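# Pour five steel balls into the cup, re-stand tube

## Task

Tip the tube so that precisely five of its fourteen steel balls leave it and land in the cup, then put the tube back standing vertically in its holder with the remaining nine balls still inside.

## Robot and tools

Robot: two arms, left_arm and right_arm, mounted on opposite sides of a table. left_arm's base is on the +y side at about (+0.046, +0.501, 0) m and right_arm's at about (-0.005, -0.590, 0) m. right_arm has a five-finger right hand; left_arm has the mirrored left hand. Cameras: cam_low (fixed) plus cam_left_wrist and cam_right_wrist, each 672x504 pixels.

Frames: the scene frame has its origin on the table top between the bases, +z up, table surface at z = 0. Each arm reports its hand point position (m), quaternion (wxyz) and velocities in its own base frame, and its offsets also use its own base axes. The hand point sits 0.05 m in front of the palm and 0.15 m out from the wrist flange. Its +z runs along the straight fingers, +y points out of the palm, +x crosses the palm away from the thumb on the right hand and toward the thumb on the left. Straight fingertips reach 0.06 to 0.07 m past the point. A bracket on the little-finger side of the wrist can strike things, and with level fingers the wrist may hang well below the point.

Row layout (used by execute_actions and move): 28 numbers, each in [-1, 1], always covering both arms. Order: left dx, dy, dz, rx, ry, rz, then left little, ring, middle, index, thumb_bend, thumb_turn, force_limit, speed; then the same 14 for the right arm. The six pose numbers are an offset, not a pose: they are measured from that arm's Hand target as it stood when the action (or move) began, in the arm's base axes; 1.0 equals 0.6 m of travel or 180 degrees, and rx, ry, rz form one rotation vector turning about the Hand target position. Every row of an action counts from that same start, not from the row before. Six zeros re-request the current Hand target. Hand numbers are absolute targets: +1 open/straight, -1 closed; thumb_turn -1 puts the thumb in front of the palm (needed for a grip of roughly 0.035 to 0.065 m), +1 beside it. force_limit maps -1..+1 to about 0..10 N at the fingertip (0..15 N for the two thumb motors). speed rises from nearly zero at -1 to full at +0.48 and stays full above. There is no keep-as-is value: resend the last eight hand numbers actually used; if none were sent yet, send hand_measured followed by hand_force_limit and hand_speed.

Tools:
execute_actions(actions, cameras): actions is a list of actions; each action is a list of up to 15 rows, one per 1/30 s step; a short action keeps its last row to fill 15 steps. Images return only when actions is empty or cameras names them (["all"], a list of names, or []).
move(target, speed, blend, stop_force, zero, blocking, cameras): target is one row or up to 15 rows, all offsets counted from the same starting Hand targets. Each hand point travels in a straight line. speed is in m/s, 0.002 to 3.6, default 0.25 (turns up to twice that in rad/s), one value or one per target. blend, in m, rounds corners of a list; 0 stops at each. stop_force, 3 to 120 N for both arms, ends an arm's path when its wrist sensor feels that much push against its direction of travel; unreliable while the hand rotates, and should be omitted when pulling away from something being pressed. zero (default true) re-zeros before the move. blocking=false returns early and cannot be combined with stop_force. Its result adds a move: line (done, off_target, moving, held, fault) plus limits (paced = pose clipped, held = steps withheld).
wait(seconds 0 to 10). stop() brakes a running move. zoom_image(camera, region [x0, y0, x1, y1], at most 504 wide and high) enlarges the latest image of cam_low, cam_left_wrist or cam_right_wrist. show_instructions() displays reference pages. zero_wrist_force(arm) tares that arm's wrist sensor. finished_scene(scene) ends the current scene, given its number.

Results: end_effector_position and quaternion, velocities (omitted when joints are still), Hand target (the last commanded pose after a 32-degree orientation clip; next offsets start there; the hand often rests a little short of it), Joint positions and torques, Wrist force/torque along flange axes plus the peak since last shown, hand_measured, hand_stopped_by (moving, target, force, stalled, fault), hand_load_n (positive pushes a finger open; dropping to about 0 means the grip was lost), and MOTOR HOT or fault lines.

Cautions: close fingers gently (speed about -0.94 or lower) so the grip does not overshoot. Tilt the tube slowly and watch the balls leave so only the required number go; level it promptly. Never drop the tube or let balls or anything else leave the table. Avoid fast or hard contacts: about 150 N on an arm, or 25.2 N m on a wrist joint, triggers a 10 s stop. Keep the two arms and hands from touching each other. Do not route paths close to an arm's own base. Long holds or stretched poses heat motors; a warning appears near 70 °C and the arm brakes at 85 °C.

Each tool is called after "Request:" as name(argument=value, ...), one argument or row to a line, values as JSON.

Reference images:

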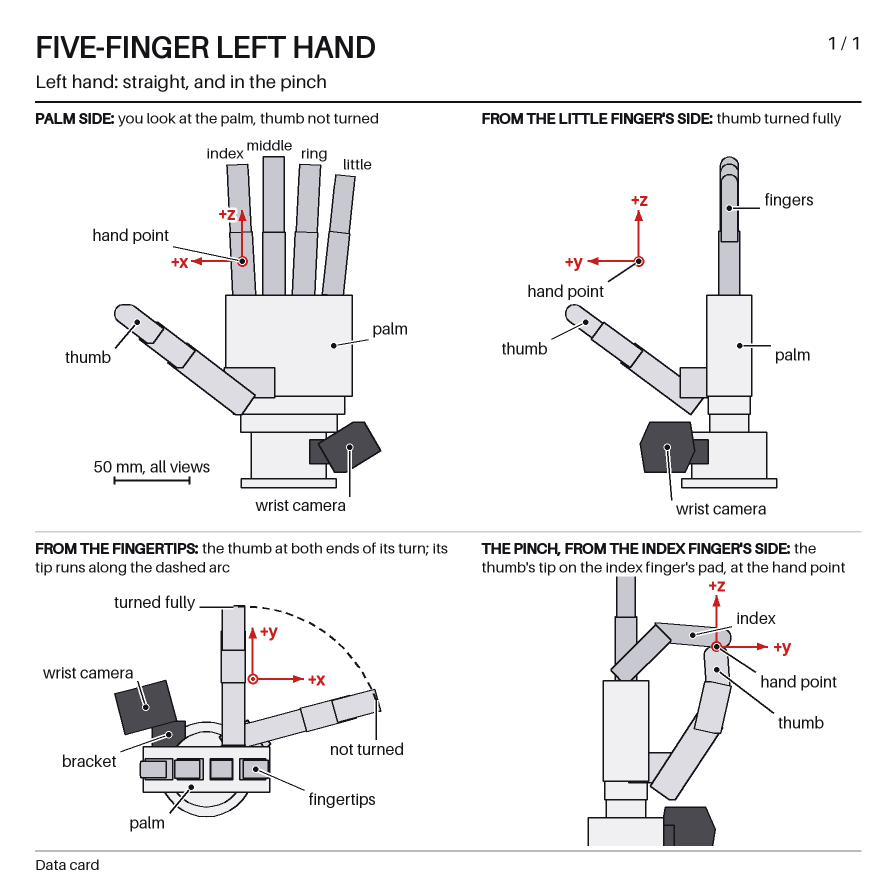

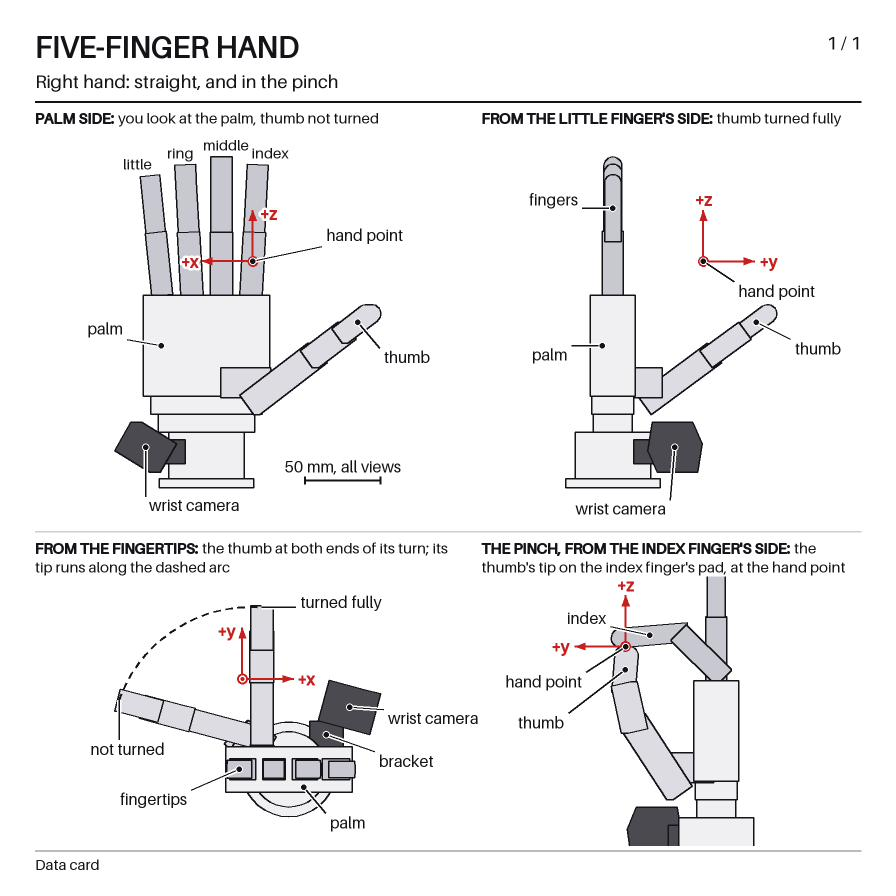

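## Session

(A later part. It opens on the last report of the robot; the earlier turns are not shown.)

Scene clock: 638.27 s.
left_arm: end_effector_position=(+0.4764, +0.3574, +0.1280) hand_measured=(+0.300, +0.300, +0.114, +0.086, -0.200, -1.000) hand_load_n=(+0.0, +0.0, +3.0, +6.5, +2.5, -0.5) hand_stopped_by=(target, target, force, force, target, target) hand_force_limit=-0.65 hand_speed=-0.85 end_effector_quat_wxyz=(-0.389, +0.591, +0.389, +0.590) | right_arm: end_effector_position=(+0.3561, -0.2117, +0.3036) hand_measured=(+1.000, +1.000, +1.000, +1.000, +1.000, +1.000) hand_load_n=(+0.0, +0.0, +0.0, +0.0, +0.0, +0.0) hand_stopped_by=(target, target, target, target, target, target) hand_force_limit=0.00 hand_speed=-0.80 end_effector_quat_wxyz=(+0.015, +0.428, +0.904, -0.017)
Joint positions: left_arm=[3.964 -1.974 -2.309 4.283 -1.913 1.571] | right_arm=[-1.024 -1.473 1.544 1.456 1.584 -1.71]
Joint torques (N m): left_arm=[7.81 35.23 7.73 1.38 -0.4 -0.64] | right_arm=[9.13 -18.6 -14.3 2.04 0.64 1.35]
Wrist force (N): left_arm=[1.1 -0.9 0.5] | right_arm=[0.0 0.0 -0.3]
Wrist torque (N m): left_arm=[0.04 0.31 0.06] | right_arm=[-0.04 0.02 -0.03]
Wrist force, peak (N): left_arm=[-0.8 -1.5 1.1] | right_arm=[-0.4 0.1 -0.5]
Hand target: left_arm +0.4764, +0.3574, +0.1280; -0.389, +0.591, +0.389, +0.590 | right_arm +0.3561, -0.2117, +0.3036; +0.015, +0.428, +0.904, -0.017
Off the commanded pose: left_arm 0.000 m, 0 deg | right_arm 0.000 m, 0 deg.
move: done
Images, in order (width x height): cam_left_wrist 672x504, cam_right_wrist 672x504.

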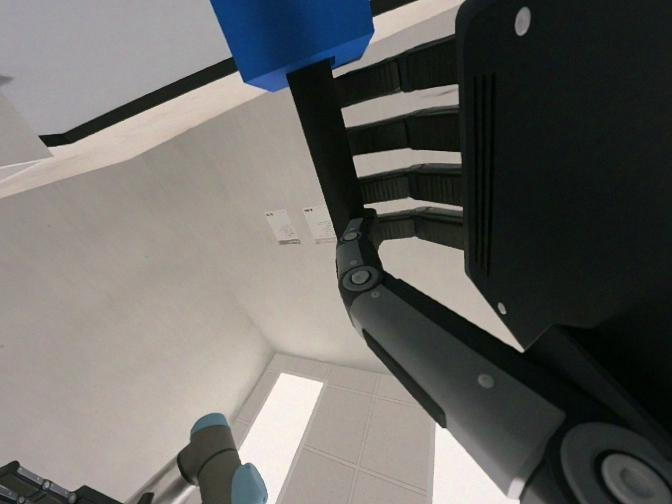

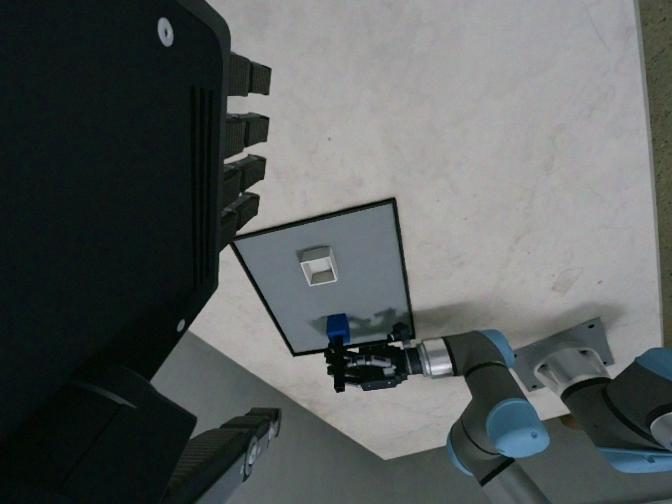

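Request:
move(
  target=[
    [0, 0, 0, 0, 0, 0, 0.3, 0.3, -0.25, -0.2, -0.2, -1, 0.0, -0.92, 0, 0, 0, 0, 0, 0, 1, 1, 1, 1, 1, 1, 0, -0.8],
    [0, 0, 0, 0, 0, 0, -0.1, -0.1, -0.25, -0.2, -0.2, -1, -0.88, -0.93, 0, 0, 0, 0, 0, 0, 1, 1, 1, 1, 1, 1, 0, -0.8],
  ],
  speed=0.05,
  cameras=["cam_left_wrist", "cam_right_wrist"],
)

Request:
zoom_image(
  camera="cam_right_wrist",
  region=[300, 300, 430, 430],
)

Request:
zoom_image(
  camera="cam_left_wrist",
  region=[200, 0, 520, 320],
)

Scene clock: 646.07 s.
left_arm: end_effector_position=(+0.4764, +0.3574, +0.1280) hand_measured=(+0.156, +0.144, +0.108, +0.086, -0.200, -1.000) hand_load_n=(+2.5, +1.0, +5.5, +6.0, +3.0, +0.0) hand_stopped_by=(force, force, force, force, target, target) hand_force_limit=-0.88 hand_speed=-0.93 end_effector_quat_wxyz=(-0.389, +0.591, +0.389, +0.590) | right_arm: end_effector_position=(+0.3561, -0.2117, +0.3036) hand_measured=(+1.000, +1.000, +1.000, +1.000, +1.000, +1.000) hand_load_n=(+0.0, +0.0, +0.0, +0.0, +0.0, +0.0) hand_stopped_by=(target, target, target, target, target, target) hand_force_limit=0.00 hand_speed=-0.80 end_effector_quat_wxyz=(+0.015, +0.428, +0.904, -0.017)
Joint positions: left_arm=[3.964 -1.974 -2.309 4.283 -1.913 1.571] | right_arm=[-1.024 -1.473 1.544 1.456 1.584 -1.71]
Joint torques (N m): left_arm=[7.1 32.22 10.37 -0.21 -2.06 0.41] | right_arm=[8.58 -19.01 -14.38 2.26 0.51 1.45]
Wrist force (N): left_arm=[-0.5 -2.3 3.3] | right_arm=[-0.4 0.0 0.0]
Wrist torque (N m): left_arm=[-0.01 0.47 0.14] | right_arm=[-0.03 0.08 -0.05]
Wrist force, peak (N): left_arm=[-0.5 -2.3 3.3] | right_arm=[-0.5 0.0 -0.4]
Hand target: left_arm +0.4764, +0.3574, +0.1280; -0.389, +0.591, +0.389, +0.590 | right_arm +0.3561, -0.2117, +0.3036; +0.015, +0.428, +0.904, -0.017
Off the commanded pose: left_arm 0.000 m, 0 deg | right_arm 0.000 m, 0 deg.
move: done
Images, in order (width x height): cam_left_wrist 672x504, cam_right_wrist 672x504.

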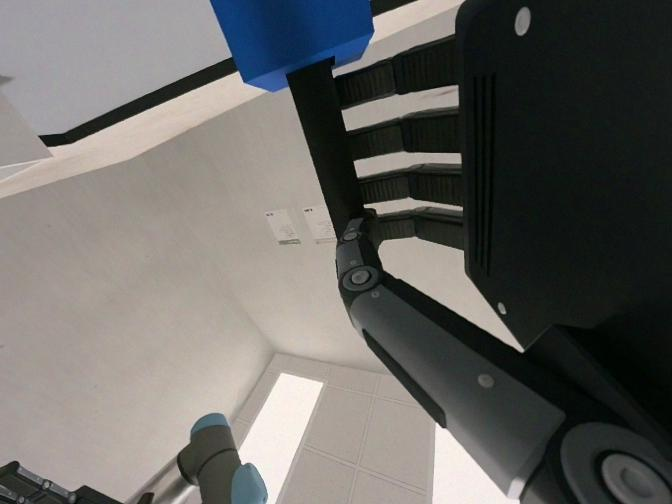

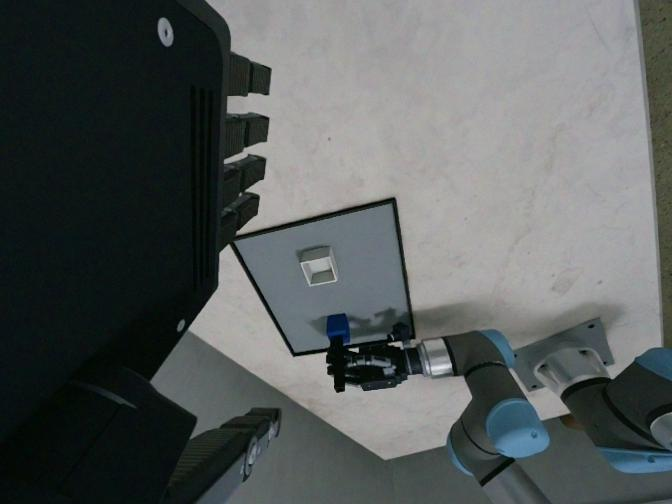

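Scaled by 3.877 from the camera's 672x504 image, which has a finer 960x720 frame.

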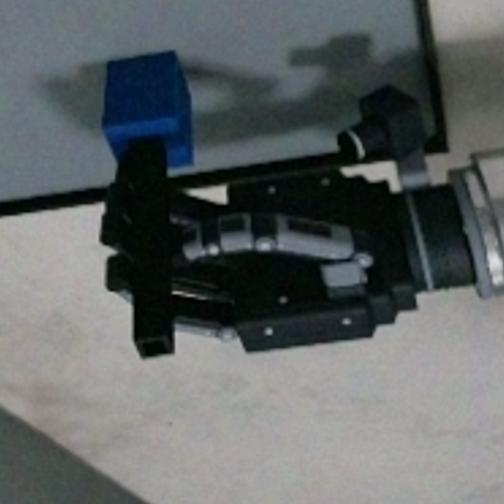

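Scaled by 1.575 from the camera's 672x504 image, which has a finer 960x720 frame.

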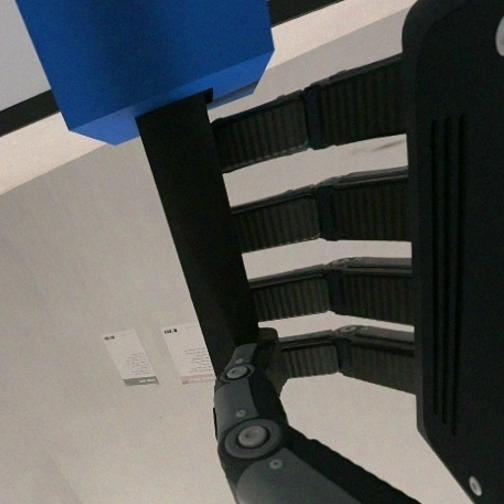

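Request:
move(
  target=[
    [0, 0, 0, 0, 0, 0, 0.18, 0.155, -0.25, -0.2, -0.2, -1, -0.88, -0.93, 0, 0, 0, 0, 0, 0, 1, 1, 1, 1, 1, 1, 0, -0.8],
    [0, 0, 0.0133, 0, 0, 0, 0.18, 0.155, -0.25, -0.2, -0.2, -1, -0.88, -0.93, 0, 0, 0, 0, 0, 0, 1, 1, 1, 1, 1, 1, 0, -0.8],
  ],
  speed=0.03,
  cameras=["cam_left_wrist", "cam_right_wrist"],
)

Request:
zoom_image(
  camera="cam_right_wrist",
  region=[300, 300, 430, 430],
)

Request:
zoom_image(
  camera="cam_left_wrist",
  region=[200, 0, 520, 320],
)

Scene clock: 651.30 s.
left_arm: end_effector_position=(+0.4764, +0.3574, +0.1359) hand_measured=(+0.180, +0.156, +0.108, +0.086, -0.200, -1.000) hand_load_n=(+0.0, +0.0, +5.0, +6.0, +2.5, -0.5) hand_stopped_by=(target, target, force, force, target, target) hand_force_limit=-0.88 hand_speed=-0.93 end_effector_quat_wxyz=(-0.389, +0.591, +0.389, +0.590) | right_arm: end_effector_position=(+0.3561, -0.2117, +0.3036) hand_measured=(+1.000, +1.000, +1.000, +1.000, +1.000, +1.000) hand_load_n=(+0.0, +0.0, +0.0, +0.0, +0.0, +0.0) hand_stopped_by=(target, target, target, target, target, target) hand_force_limit=0.00 hand_speed=-0.80 end_effector_quat_wxyz=(+0.015, +0.428, +0.904, -0.017)
Joint positions: left_arm=[3.964 -1.951 -2.306 4.257 -1.913 1.571] | right_arm=[-1.024 -1.473 1.544 1.456 1.584 -1.71]
Joint torques (N m): left_arm=[6.2 36.14 17.44 -0.13 -2.03 1.28] | right_arm=[8.48 -18.72 -14.4 2.19 0.71 1.36]
Wrist force (N): left_arm=[-2.0 -0.1 0.2] | right_arm=[-0.2 0.2 -0.2]
Wrist torque (N m): left_arm=[0.04 0.26 0.03] | right_arm=[0.00 0.05 -0.03]
Wrist force, peak (N): left_arm=[-0.4 -2.5 3.4] | right_arm=[-0.5 -0.3 -0.4]
Hand target: left_arm +0.4764, +0.3574, +0.1360; -0.389, +0.591, +0.389, +0.590 | right_arm +0.3561, -0.2117, +0.3036; +0.015, +0.428, +0.904, -0.017
Off the commanded pose: left_arm 0.000 m, 0 deg | right_arm 0.000 m, 0 deg.
move: done
Images, in order (width x height): cam_left_wrist 672x504, cam_right_wrist 672x504.

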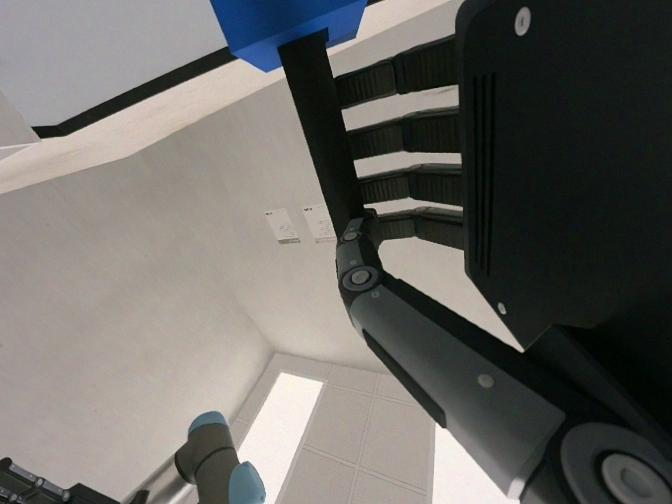

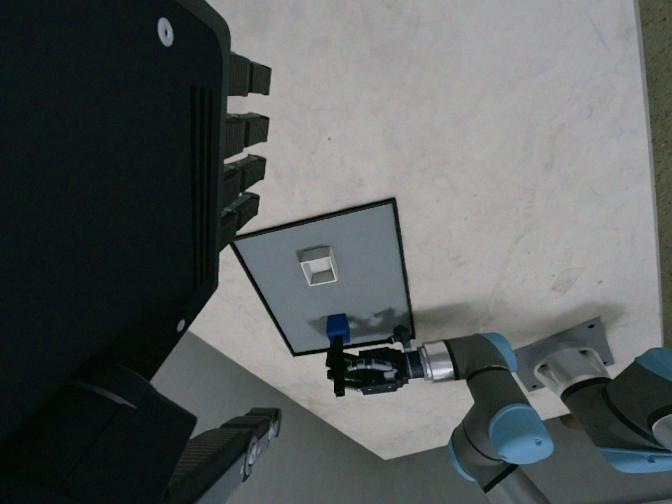

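Scaled by 3.877 from the camera's 672x504 image, which has a finer 960x720 frame.

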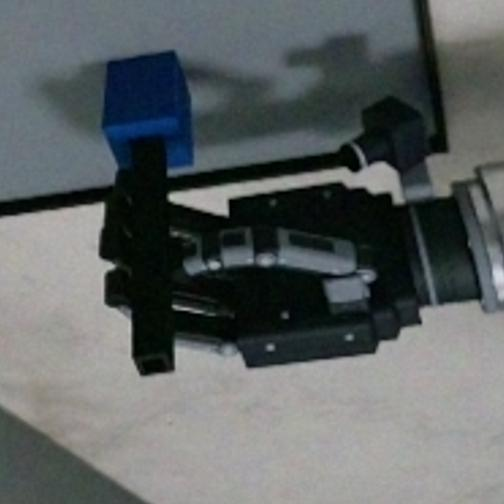

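Scaled by 1.575 from the camera's 672x504 image, which has a finer 960x720 frame.

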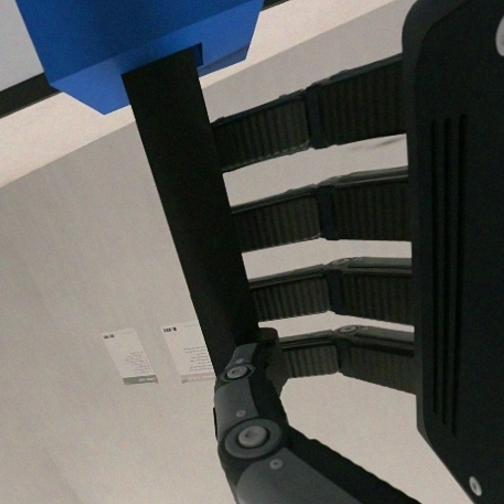

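Request:
move(
  target=[
    [0, 0, 0.14, 0, 0, 0, 0.18, 0.155, -0.25, -0.2, -0.2, -1, -0.88, -0.93, 0, 0, 0, 0, 0, 0, 1, 1, 1, 1, 1, 1, 0, -0.8],
    [0, 0, 0.14, 0, 0, 0, 0.1, 0.1, -0.25, -0.2, -0.2, -1, -0.92, -0.985, 0, 0, 0, 0, 0, 0, 1, 1, 1, 1, 1, 1, 0, -0.8],
  ],
  speed=0.08,
  cameras=["all"],
)

Request:
zoom_image(
  camera="cam_right_wrist",
  region=[300, 330, 430, 460],
)

Request:
zoom_image(
  camera="cam_left_wrist",
  region=[200, 0, 520, 320],
)

Request:
zoom_image(
  camera="cam_low",
  region=[400, 120, 600, 340],
)

Scene clock: 658.93 s.
left_arm: end_effector_position=(+0.4763, +0.3574, +0.2200) hand_measured=(+0.152, +0.138, +0.108, +0.086, -0.200, -1.000) hand_load_n=(+0.5, +0.5, +4.0, +6.5, +2.0, +0.5) hand_stopped_by=(force, force, force, force, target, target) hand_force_limit=-0.92 hand_speed=-0.98 end_effector_quat_wxyz=(-0.389, +0.591, +0.389, +0.590) | right_arm: end_effector_position=(+0.3561, -0.2117, +0.3036) hand_measured=(+1.000, +1.000, +1.000, +1.000, +1.000, +1.000) hand_load_n=(+0.0, +0.0, +0.0, +0.0, +0.0, +0.0) hand_stopped_by=(target, target, target, target, target, target) hand_force_limit=0.00 hand_speed=-0.80 end_effector_quat_wxyz=(+0.015, +0.428, +0.904, -0.017)
Joint positions: left_arm=[3.964 -1.734 -2.25 3.985 -1.913 1.571] | right_arm=[-1.024 -1.473 1.544 1.456 1.584 -1.71]
Joint torques (N m): left_arm=[-0.96 32.34 22.79 -0.31 -0.46 -2.11] | right_arm=[8.65 -18.33 -13.93 2.37 0.25 1.08]
Wrist force (N): left_arm=[-1.8 -0.3 0.2] | right_arm=[-0.2 -0.2 0.0]
Wrist torque (N m): left_arm=[-0.01 0.25 0.03] | right_arm=[-0.08 0.05 -0.05]
Wrist force, peak (N): left_arm=[-2.8 -0.1 0.3] | right_arm=[-0.5 -0.2 -0.4]
Hand target: left_arm +0.4764, +0.3574, +0.2200; -0.389, +0.591, +0.389, +0.590 | right_arm +0.3561, -0.2117, +0.3036; +0.015, +0.428, +0.904, -0.017
Off the commanded pose: left_arm 0.000 m, 0 deg | right_arm 0.000 m, 0 deg.
move: done

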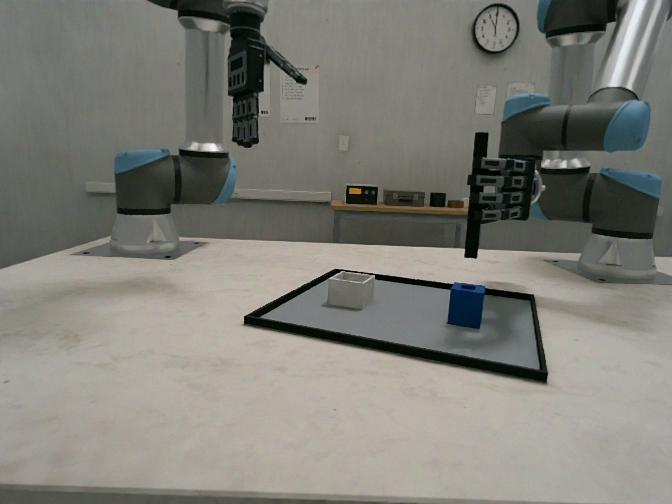

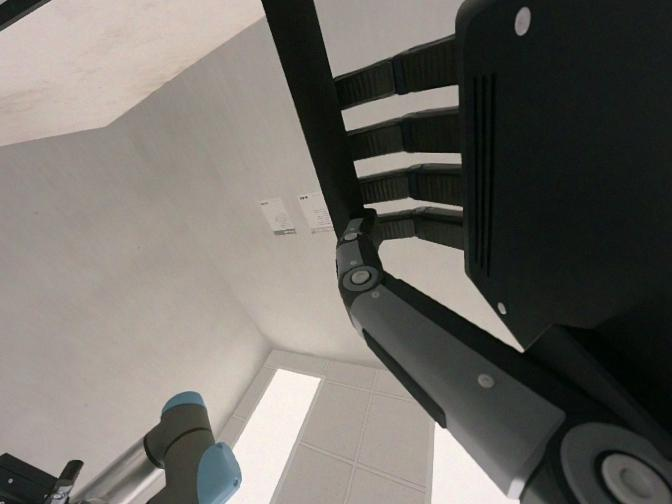

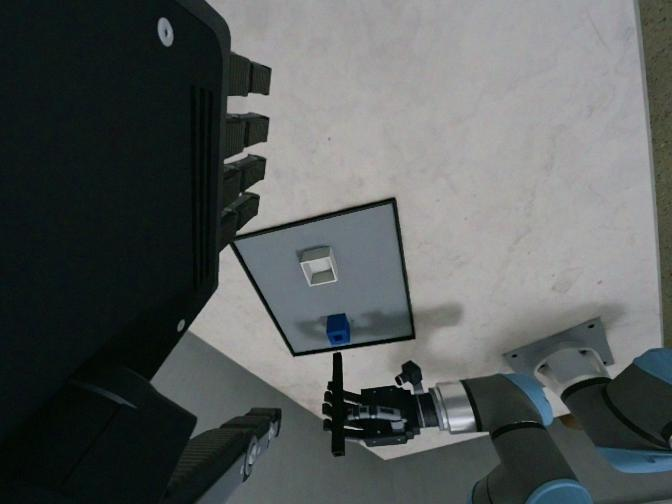

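Scaled by 3.877 from the camera's 672x504 image, which has a finer 960x720 frame.

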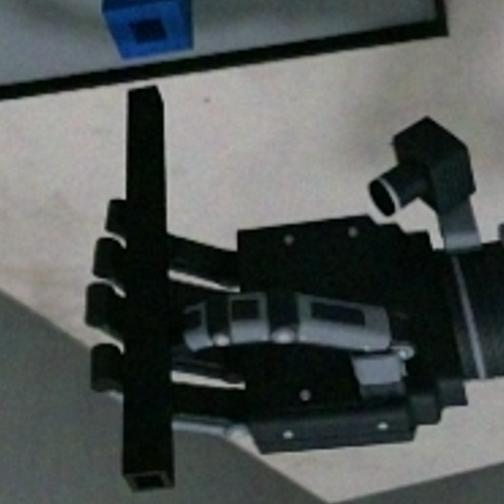

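Scaled by 1.575 from the camera's 672x504 image, which has a finer 960x720 frame.

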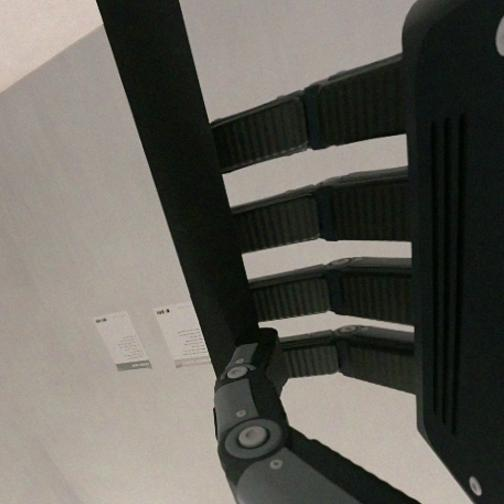

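Scaled by 2.291 from the camera's 672x504 image, which has a finer 960x720 frame.

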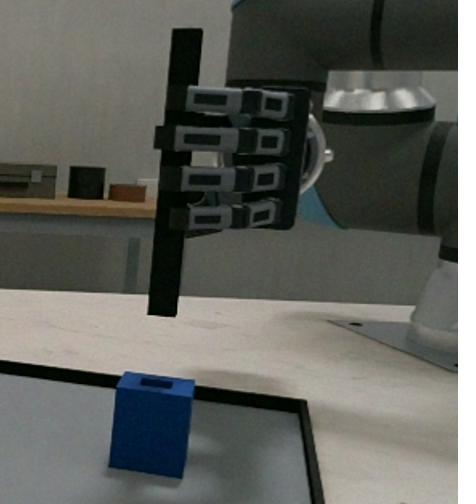

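Request:
move(
  target=[0.1103, -0.1328, 0.05, 0, 0, -0.2833, 0.1, 0.1, -0.25, -0.2, -0.2, -1, -0.92, -0.985, 0, 0, 0, 0, 0, 0, 1, 1, 1, 1, 1, 1, 0, -0.8],
  speed=0.2,
  cameras=["all"],
)

Scene clock: 681.23 s.
left_arm: end_effector_position=(+0.5425, +0.2777, +0.2500) hand_measured=(+0.152, +0.138, +0.108, +0.086, -0.200, -1.000) hand_load_n=(+0.5, +0.5, +4.0, +7.0, +2.0, +0.0) hand_stopped_by=(force, force, force, force, target, target) hand_force_limit=-0.92 hand_speed=-0.98 end_effector_quat_wxyz=(-0.097, +0.700, +0.097, +0.700) | right_arm: end_effector_position=(+0.3561, -0.2117, +0.3036) hand_measured=(+1.000, +1.000, +1.000, +1.000, +1.000, +1.000) hand_load_n=(+0.0, +0.0, +0.0, +0.0, +0.0, +0.0) hand_stopped_by=(target, target, target, target, target, target) hand_force_limit=0.00 hand_speed=-0.80 end_effector_quat_wxyz=(+0.015, +0.428, +0.904, -0.017)
Joint positions: left_arm=[4.243 -1.75 -2.122 3.872 -0.744 1.571] | right_arm=[-1.024 -1.473 1.544 1.456 1.584 -1.71]
Joint torques (N m): left_arm=[10.01 16.89 22.51 -0.87 2.21 1.86] | right_arm=[7.87 -19.29 -14.62 1.93 0.6 1.38]
Wrist force (N): left_arm=[-2.1 -0.2 0.1] | right_arm=[-0.2 -0.2 -0.3]
Wrist torque (N m): left_arm=[0.02 0.30 -0.18] | right_arm=[-0.04 0.06 -0.04]
Wrist force, peak (N): left_arm=[-2.2 -0.2 0.1] | right_arm=[-0.6 0.0 -0.2]
Hand target: left_arm +0.5425, +0.2777, +0.2500; -0.097, +0.700, +0.097, +0.700 | right_arm +0.3561, -0.2117, +0.3036; +0.015, +0.428, +0.904, -0.017
Off the commanded pose: left_arm 0.000 m, 0 deg | right_arm 0.000 m, 0 deg.
move: done

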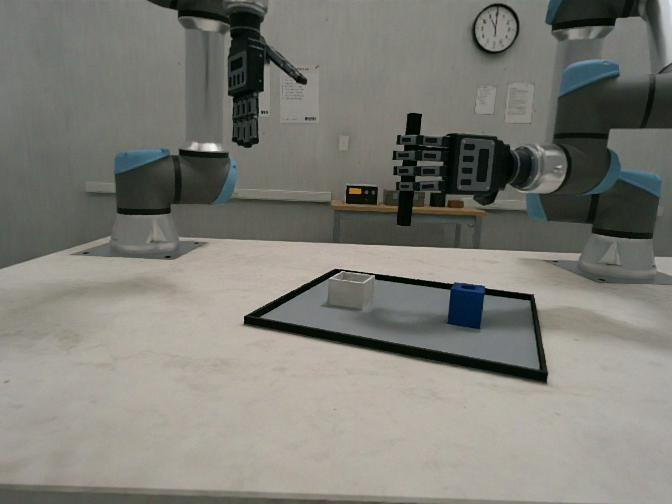

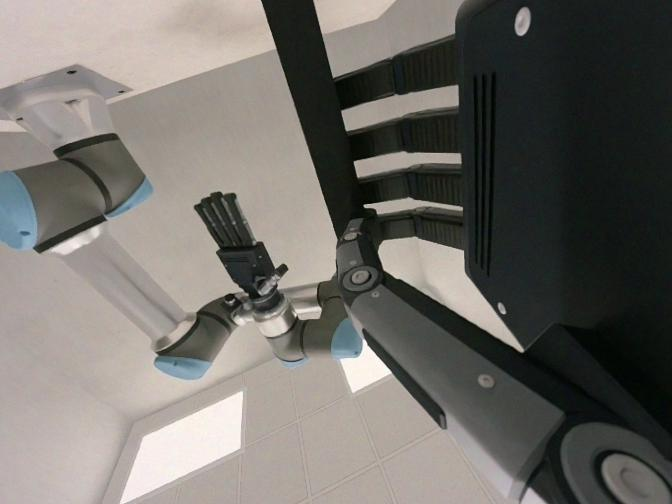

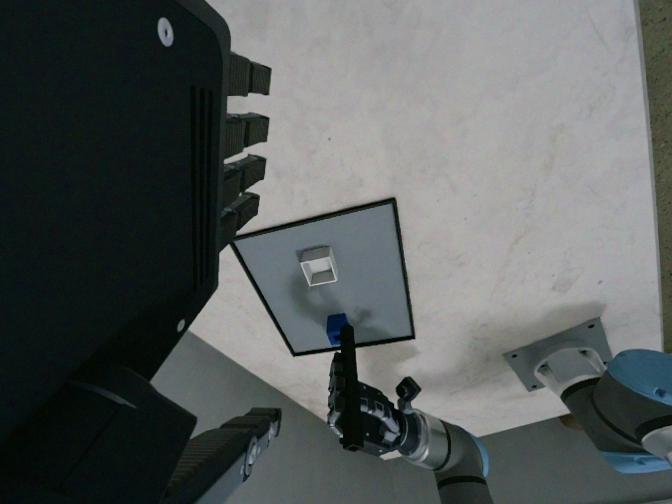

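Request:
move(
  target=[0.0496, -0.012, -0.05, -0.1130, 0.4010, 0, 0.1, 0.1, -0.25, -0.2, -0.2, -1, -0.92, -0.985, 0, 0, 0, 0, 0, 0, 1, 1, 1, 1, 1, 1, 0, -0.8],
  speed=0.2,
  cameras=["all"],
)

Request:
zoom_image(
  camera="cam_right_wrist",
  region=[260, 220, 420, 380],
)

Request:
zoom_image(
  camera="cam_low",
  region=[310, 140, 530, 340],
)

Scene clock: 695.73 s.
left_arm: end_effector_position=(+0.5723, +0.2705, +0.2200) hand_measured=(+0.152, +0.138, +0.108, +0.086, -0.200, -1.000) hand_load_n=(+1.0, +0.5, +4.0, +6.5, +2.5, +0.0) hand_stopped_by=(force, force, force, force, target, target) hand_force_limit=-0.92 hand_speed=-0.98 end_effector_quat_wxyz=(-0.018, +0.982, +0.135, +0.129) | right_arm: end_effector_position=(+0.3561, -0.2117, +0.3036) hand_measured=(+1.000, +1.000, +1.000, +1.000, +1.000, +1.000) hand_load_n=(+0.0, +0.0, +0.0, +0.0, +0.0, +0.0) hand_stopped_by=(target, target, target, target, target, target) hand_force_limit=0.00 hand_speed=-0.80 end_effector_quat_wxyz=(+0.015, +0.428, +0.904, -0.017)
Joint positions: left_arm=[3.961 -2.185 -1.042 1.882 -1.436 2.101] | right_arm=[-1.024 -1.473 1.544 1.456 1.584 -1.71]
Joint torques (N m): left_arm=[-9.22 36.55 25.22 -3.78 -2.43 -1.86] | right_arm=[7.77 -18.96 -15.44 2.34 0.28 1.19]
Wrist force (N): left_arm=[-0.6 -0.3 0.9] | right_arm=[0.0 0.0 -0.2]
Wrist torque (N m): left_arm=[-0.03 0.13 0.10] | right_arm=[-0.03 0.02 -0.03]
Wrist force, peak (N): left_arm=[-2.2 0.1 0.1] | right_arm=[-0.5 -0.4 -0.4]
Hand target: left_arm +0.5723, +0.2705, +0.2200; -0.018, +0.982, +0.135, +0.129 | right_arm +0.3561, -0.2117, +0.3036; +0.015, +0.428, +0.904, -0.017
Off the commanded pose: left_arm 0.000 m, 0 deg | right_arm 0.000 m, 0 deg.
move: done

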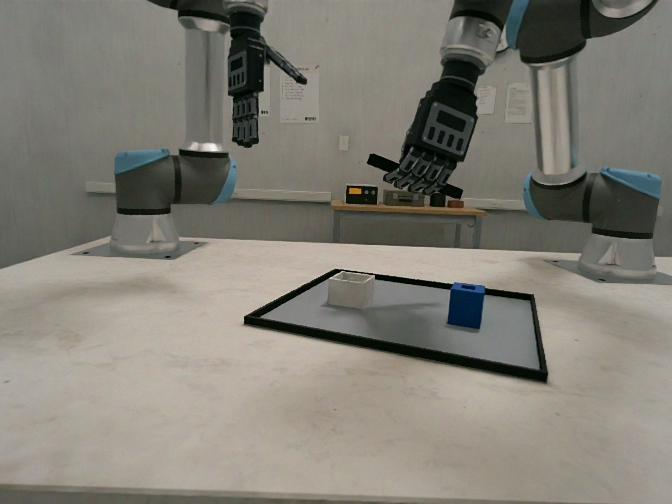

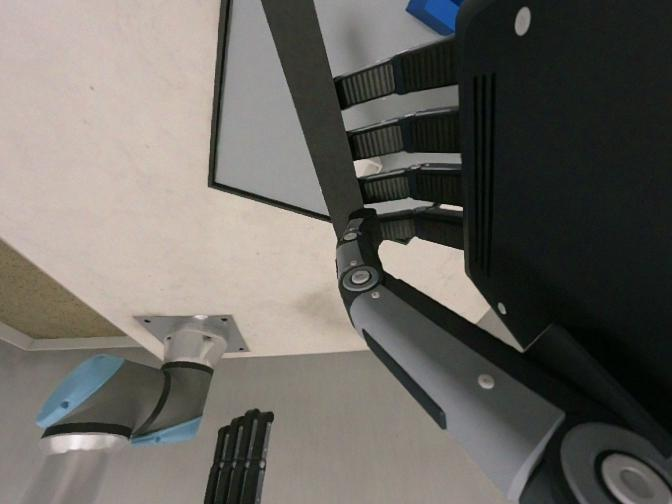

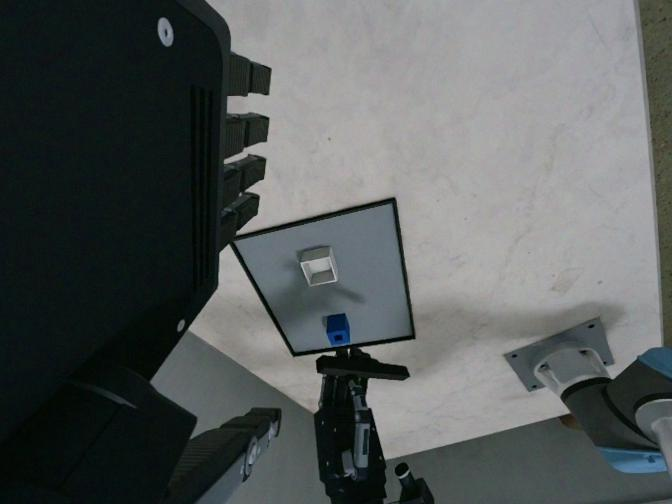

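Scaled by 3.150 from the camera's 672x504 image, which has a finer 960x720 frame.

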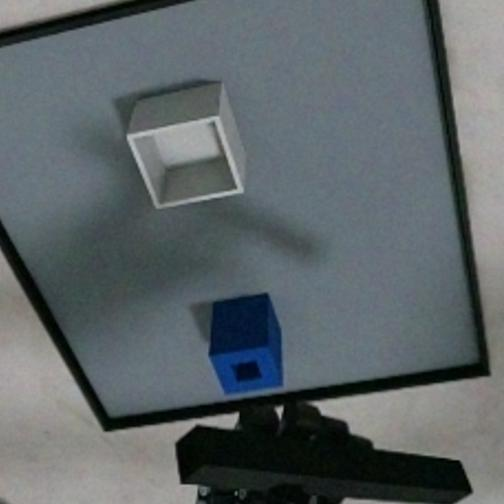

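Scaled by 2.291 from the camera's 672x504 image, which has a finer 960x720 frame.

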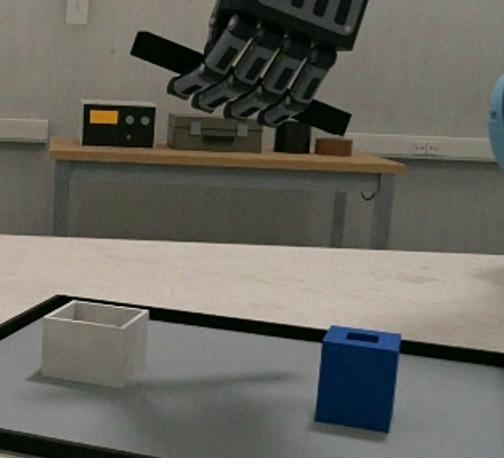

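Request:
move(
  target=[0.025, -0.001, -0.1917, 0, 0, 0, 0.1, 0.1, -0.25, -0.2, -0.2, -1, -0.92, -0.985, 0, 0, 0, 0, 0, 0, 1, 1, 1, 1, 1, 1, 0, -0.8],
  speed=0.12,
  cameras=["all"],
)

Request:
zoom_image(
  camera="cam_right_wrist",
  region=[260, 220, 420, 380],
)

Request:
zoom_image(
  camera="cam_low",
  region=[310, 200, 470, 340],
)

Scene clock: 702.70 s.
left_arm: end_effector_position=(+0.5873, +0.2699, +0.1050) hand_measured=(+0.152, +0.138, +0.108, +0.086, -0.200, -1.000) hand_load_n=(+1.0, +0.5, +4.0, +6.5, +2.5, +0.0) hand_stopped_by=(force, force, force, force, target, target) hand_force_limit=-0.92 hand_speed=-0.98 end_effector_quat_wxyz=(-0.018, +0.982, +0.135, +0.129) | right_arm: end_effector_position=(+0.3561, -0.2117, +0.3036) hand_measured=(+1.000, +1.000, +1.000, +1.000, +1.000, +1.000) hand_load_n=(+0.0, +0.0, +0.0, +0.0, +0.0, +0.0) hand_stopped_by=(target, target, target, target, target, target) hand_force_limit=0.00 hand_speed=-0.80 end_effector_quat_wxyz=(+0.015, +0.428, +0.904, -0.017)
Joint positions: left_arm=[3.941 -2.279 -1.185 2.121 -1.441 2.081] | right_arm=[-1.024 -1.473 1.544 1.456 1.584 -1.71]
Joint torques (N m): left_arm=[-10.29 39.8 9.67 -0.18 -2.36 -1.98] | right_arm=[8.65 -18.6 -15.2 2.34 0.4 1.15]
Wrist force (N): left_arm=[-0.6 -0.4 0.6] | right_arm=[-0.1 0.0 -0.3]
Wrist torque (N m): left_arm=[-0.01 0.13 0.11] | right_arm=[-0.03 0.04 -0.03]
Wrist force, peak (N): left_arm=[-0.8 -0.3 1.6] | right_arm=[-0.1 0.3 -0.6]
Hand target: left_arm +0.5873, +0.2699, +0.1050; -0.018, +0.982, +0.135, +0.129 | right_arm +0.3561, -0.2117, +0.3036; +0.015, +0.428, +0.904, -0.017
Off the commanded pose: left_arm 0.000 m, 0 deg | right_arm 0.000 m, 0 deg.
move: done

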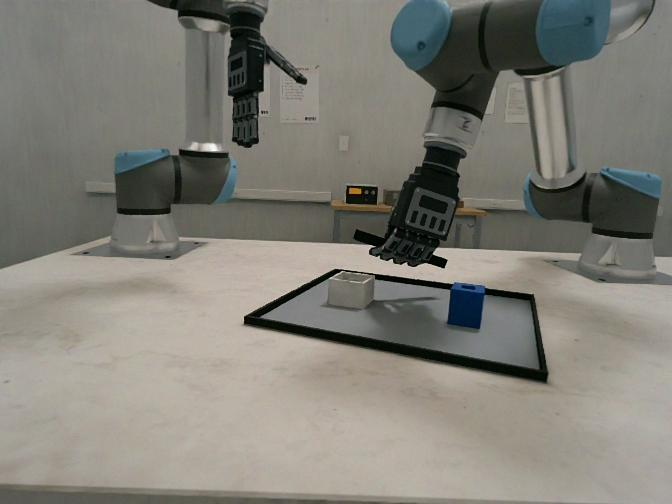

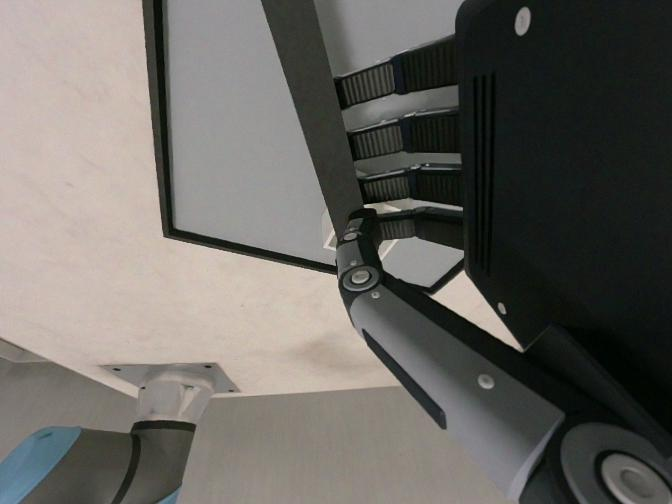

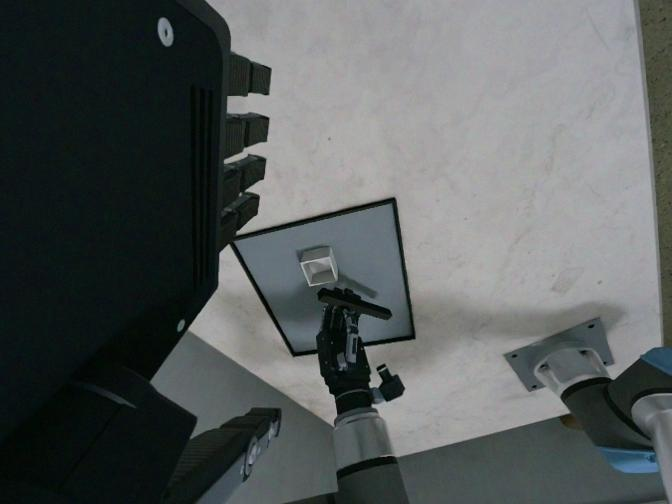

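Scaled by 3.150 from the camera's 672x504 image, which has a finer 960x720 frame.

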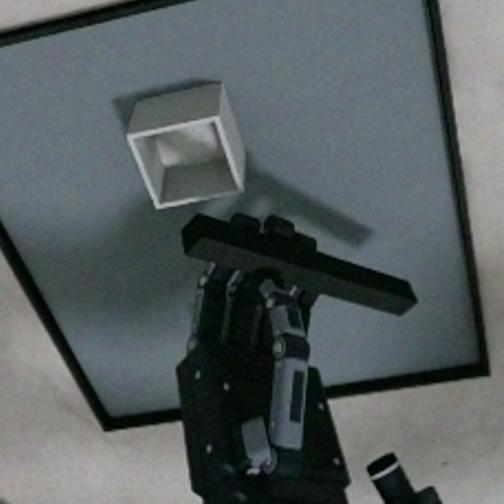

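Scaled by 3.150 from the camera's 672x504 image, which has a finer 960x720 frame.

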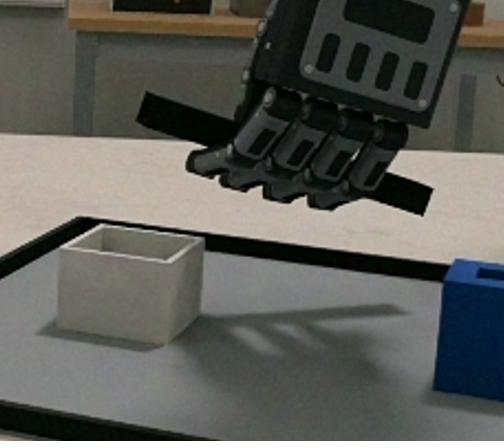

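Request:
move(
  target=[-0.0152, -0.0044, -0.02, -0.01506, 0.05347, 0, 0.1, 0.1, -0.25, -0.2, -0.2, -1, -0.92, -0.985, 0.065, -0.0643, -0.1333, 0, 0, 0, 1, 1, 1, 1, 1, 1, 0, -0.8],
  speed=0.1,
  cameras=["all"],
)

Request:
zoom_image(
  camera="cam_right_wrist",
  region=[260, 200, 420, 360],
)

Request:
zoom_image(
  camera="cam_low",
  region=[310, 200, 470, 340],
)

Scene clock: 762.17 s.
left_arm: end_effector_position=(+0.5782, +0.2673, +0.0930) hand_measured=(+0.152, +0.138, +0.108, +0.086, -0.200, -1.000) hand_load_n=(+1.0, +0.5, +4.0, +7.0, +2.5, +0.5) hand_stopped_by=(force, force, force, force, target, target) hand_force_limit=-0.92 hand_speed=-0.98 end_effector_quat_wxyz=(-0.006, +0.990, +0.137, +0.043) | right_arm: end_effector_position=(+0.3950, -0.2503, +0.2236) hand_measured=(+1.000, +1.000, +1.000, +1.000, +1.000, +1.000) hand_load_n=(+0.0, +0.0, +0.0, +0.0, +0.0, +0.0) hand_stopped_by=(target, target, target, target, target, target) hand_force_limit=0.00 hand_speed=-0.80 end_effector_quat_wxyz=(+0.015, +0.428, +0.904, -0.017)
Joint positions: left_arm=[3.913 -2.376 -1.05 1.932 -1.529 2.066] | right_arm=[-0.99 -1.309 1.554 1.282 1.585 -1.676]
Joint torques (N m): left_arm=[-9.32 40.35 24.29 -4.12 -2.55 -1.83] | right_arm=[11.62 -22.02 -27.51 0.64 1.68 2.56]
Wrist force (N): left_arm=[-0.6 -0.3 1.0] | right_arm=[-0.2 -0.1 -0.5]
Wrist torque (N m): left_arm=[-0.02 0.16 0.09] | right_arm=[-0.03 0.05 -0.05]
Wrist force, peak (N): left_arm=[-0.8 -0.4 1.3] | right_arm=[-0.1 -0.2 -0.8]
Hand target: left_arm +0.5782, +0.2673, +0.0930; -0.006, +0.990, +0.137, +0.043 | right_arm +0.3951, -0.2503, +0.2236; +0.015, +0.428, +0.904, -0.017
Off the commanded pose: left_arm 0.000 m, 0 deg | right_arm 0.000 m, 0 deg.
move: done

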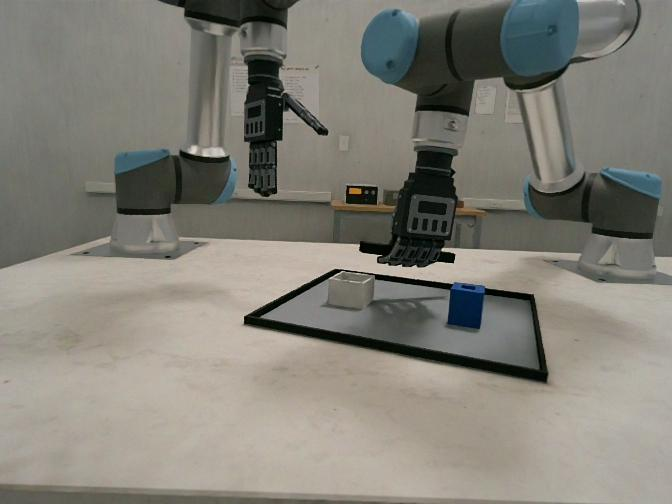

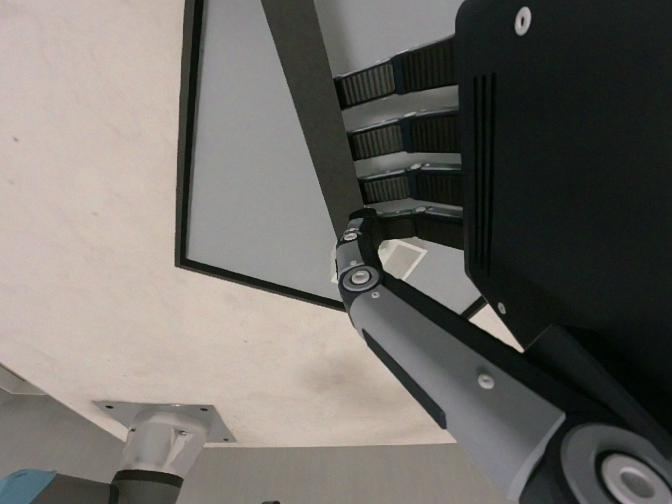

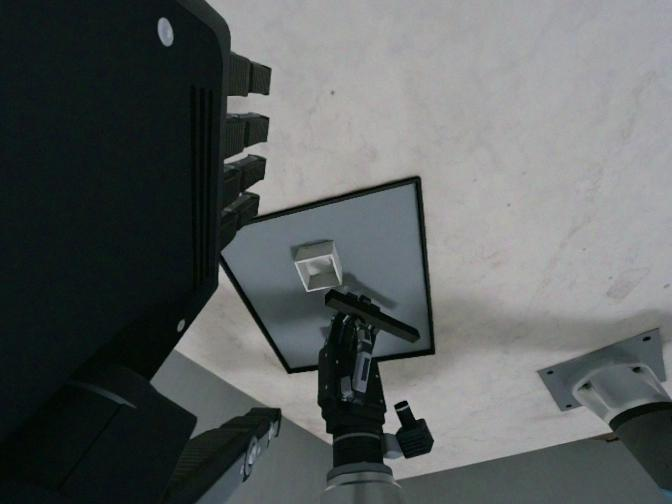

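Scaled by 3.150 from the camera's 672x504 image, which has a finer 960x720 frame.

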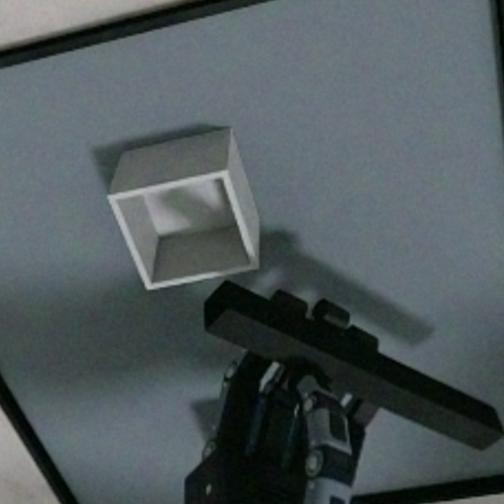

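Scaled by 3.150 from the camera's 672x504 image, which has a finer 960x720 frame.

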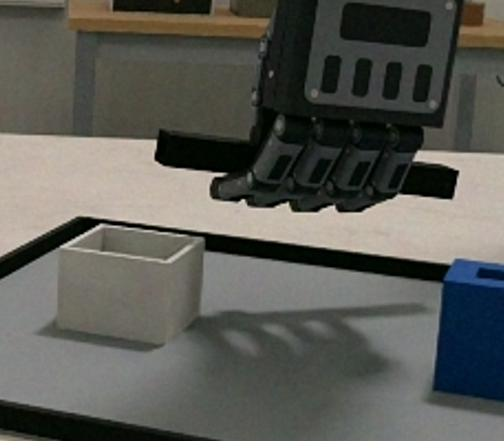

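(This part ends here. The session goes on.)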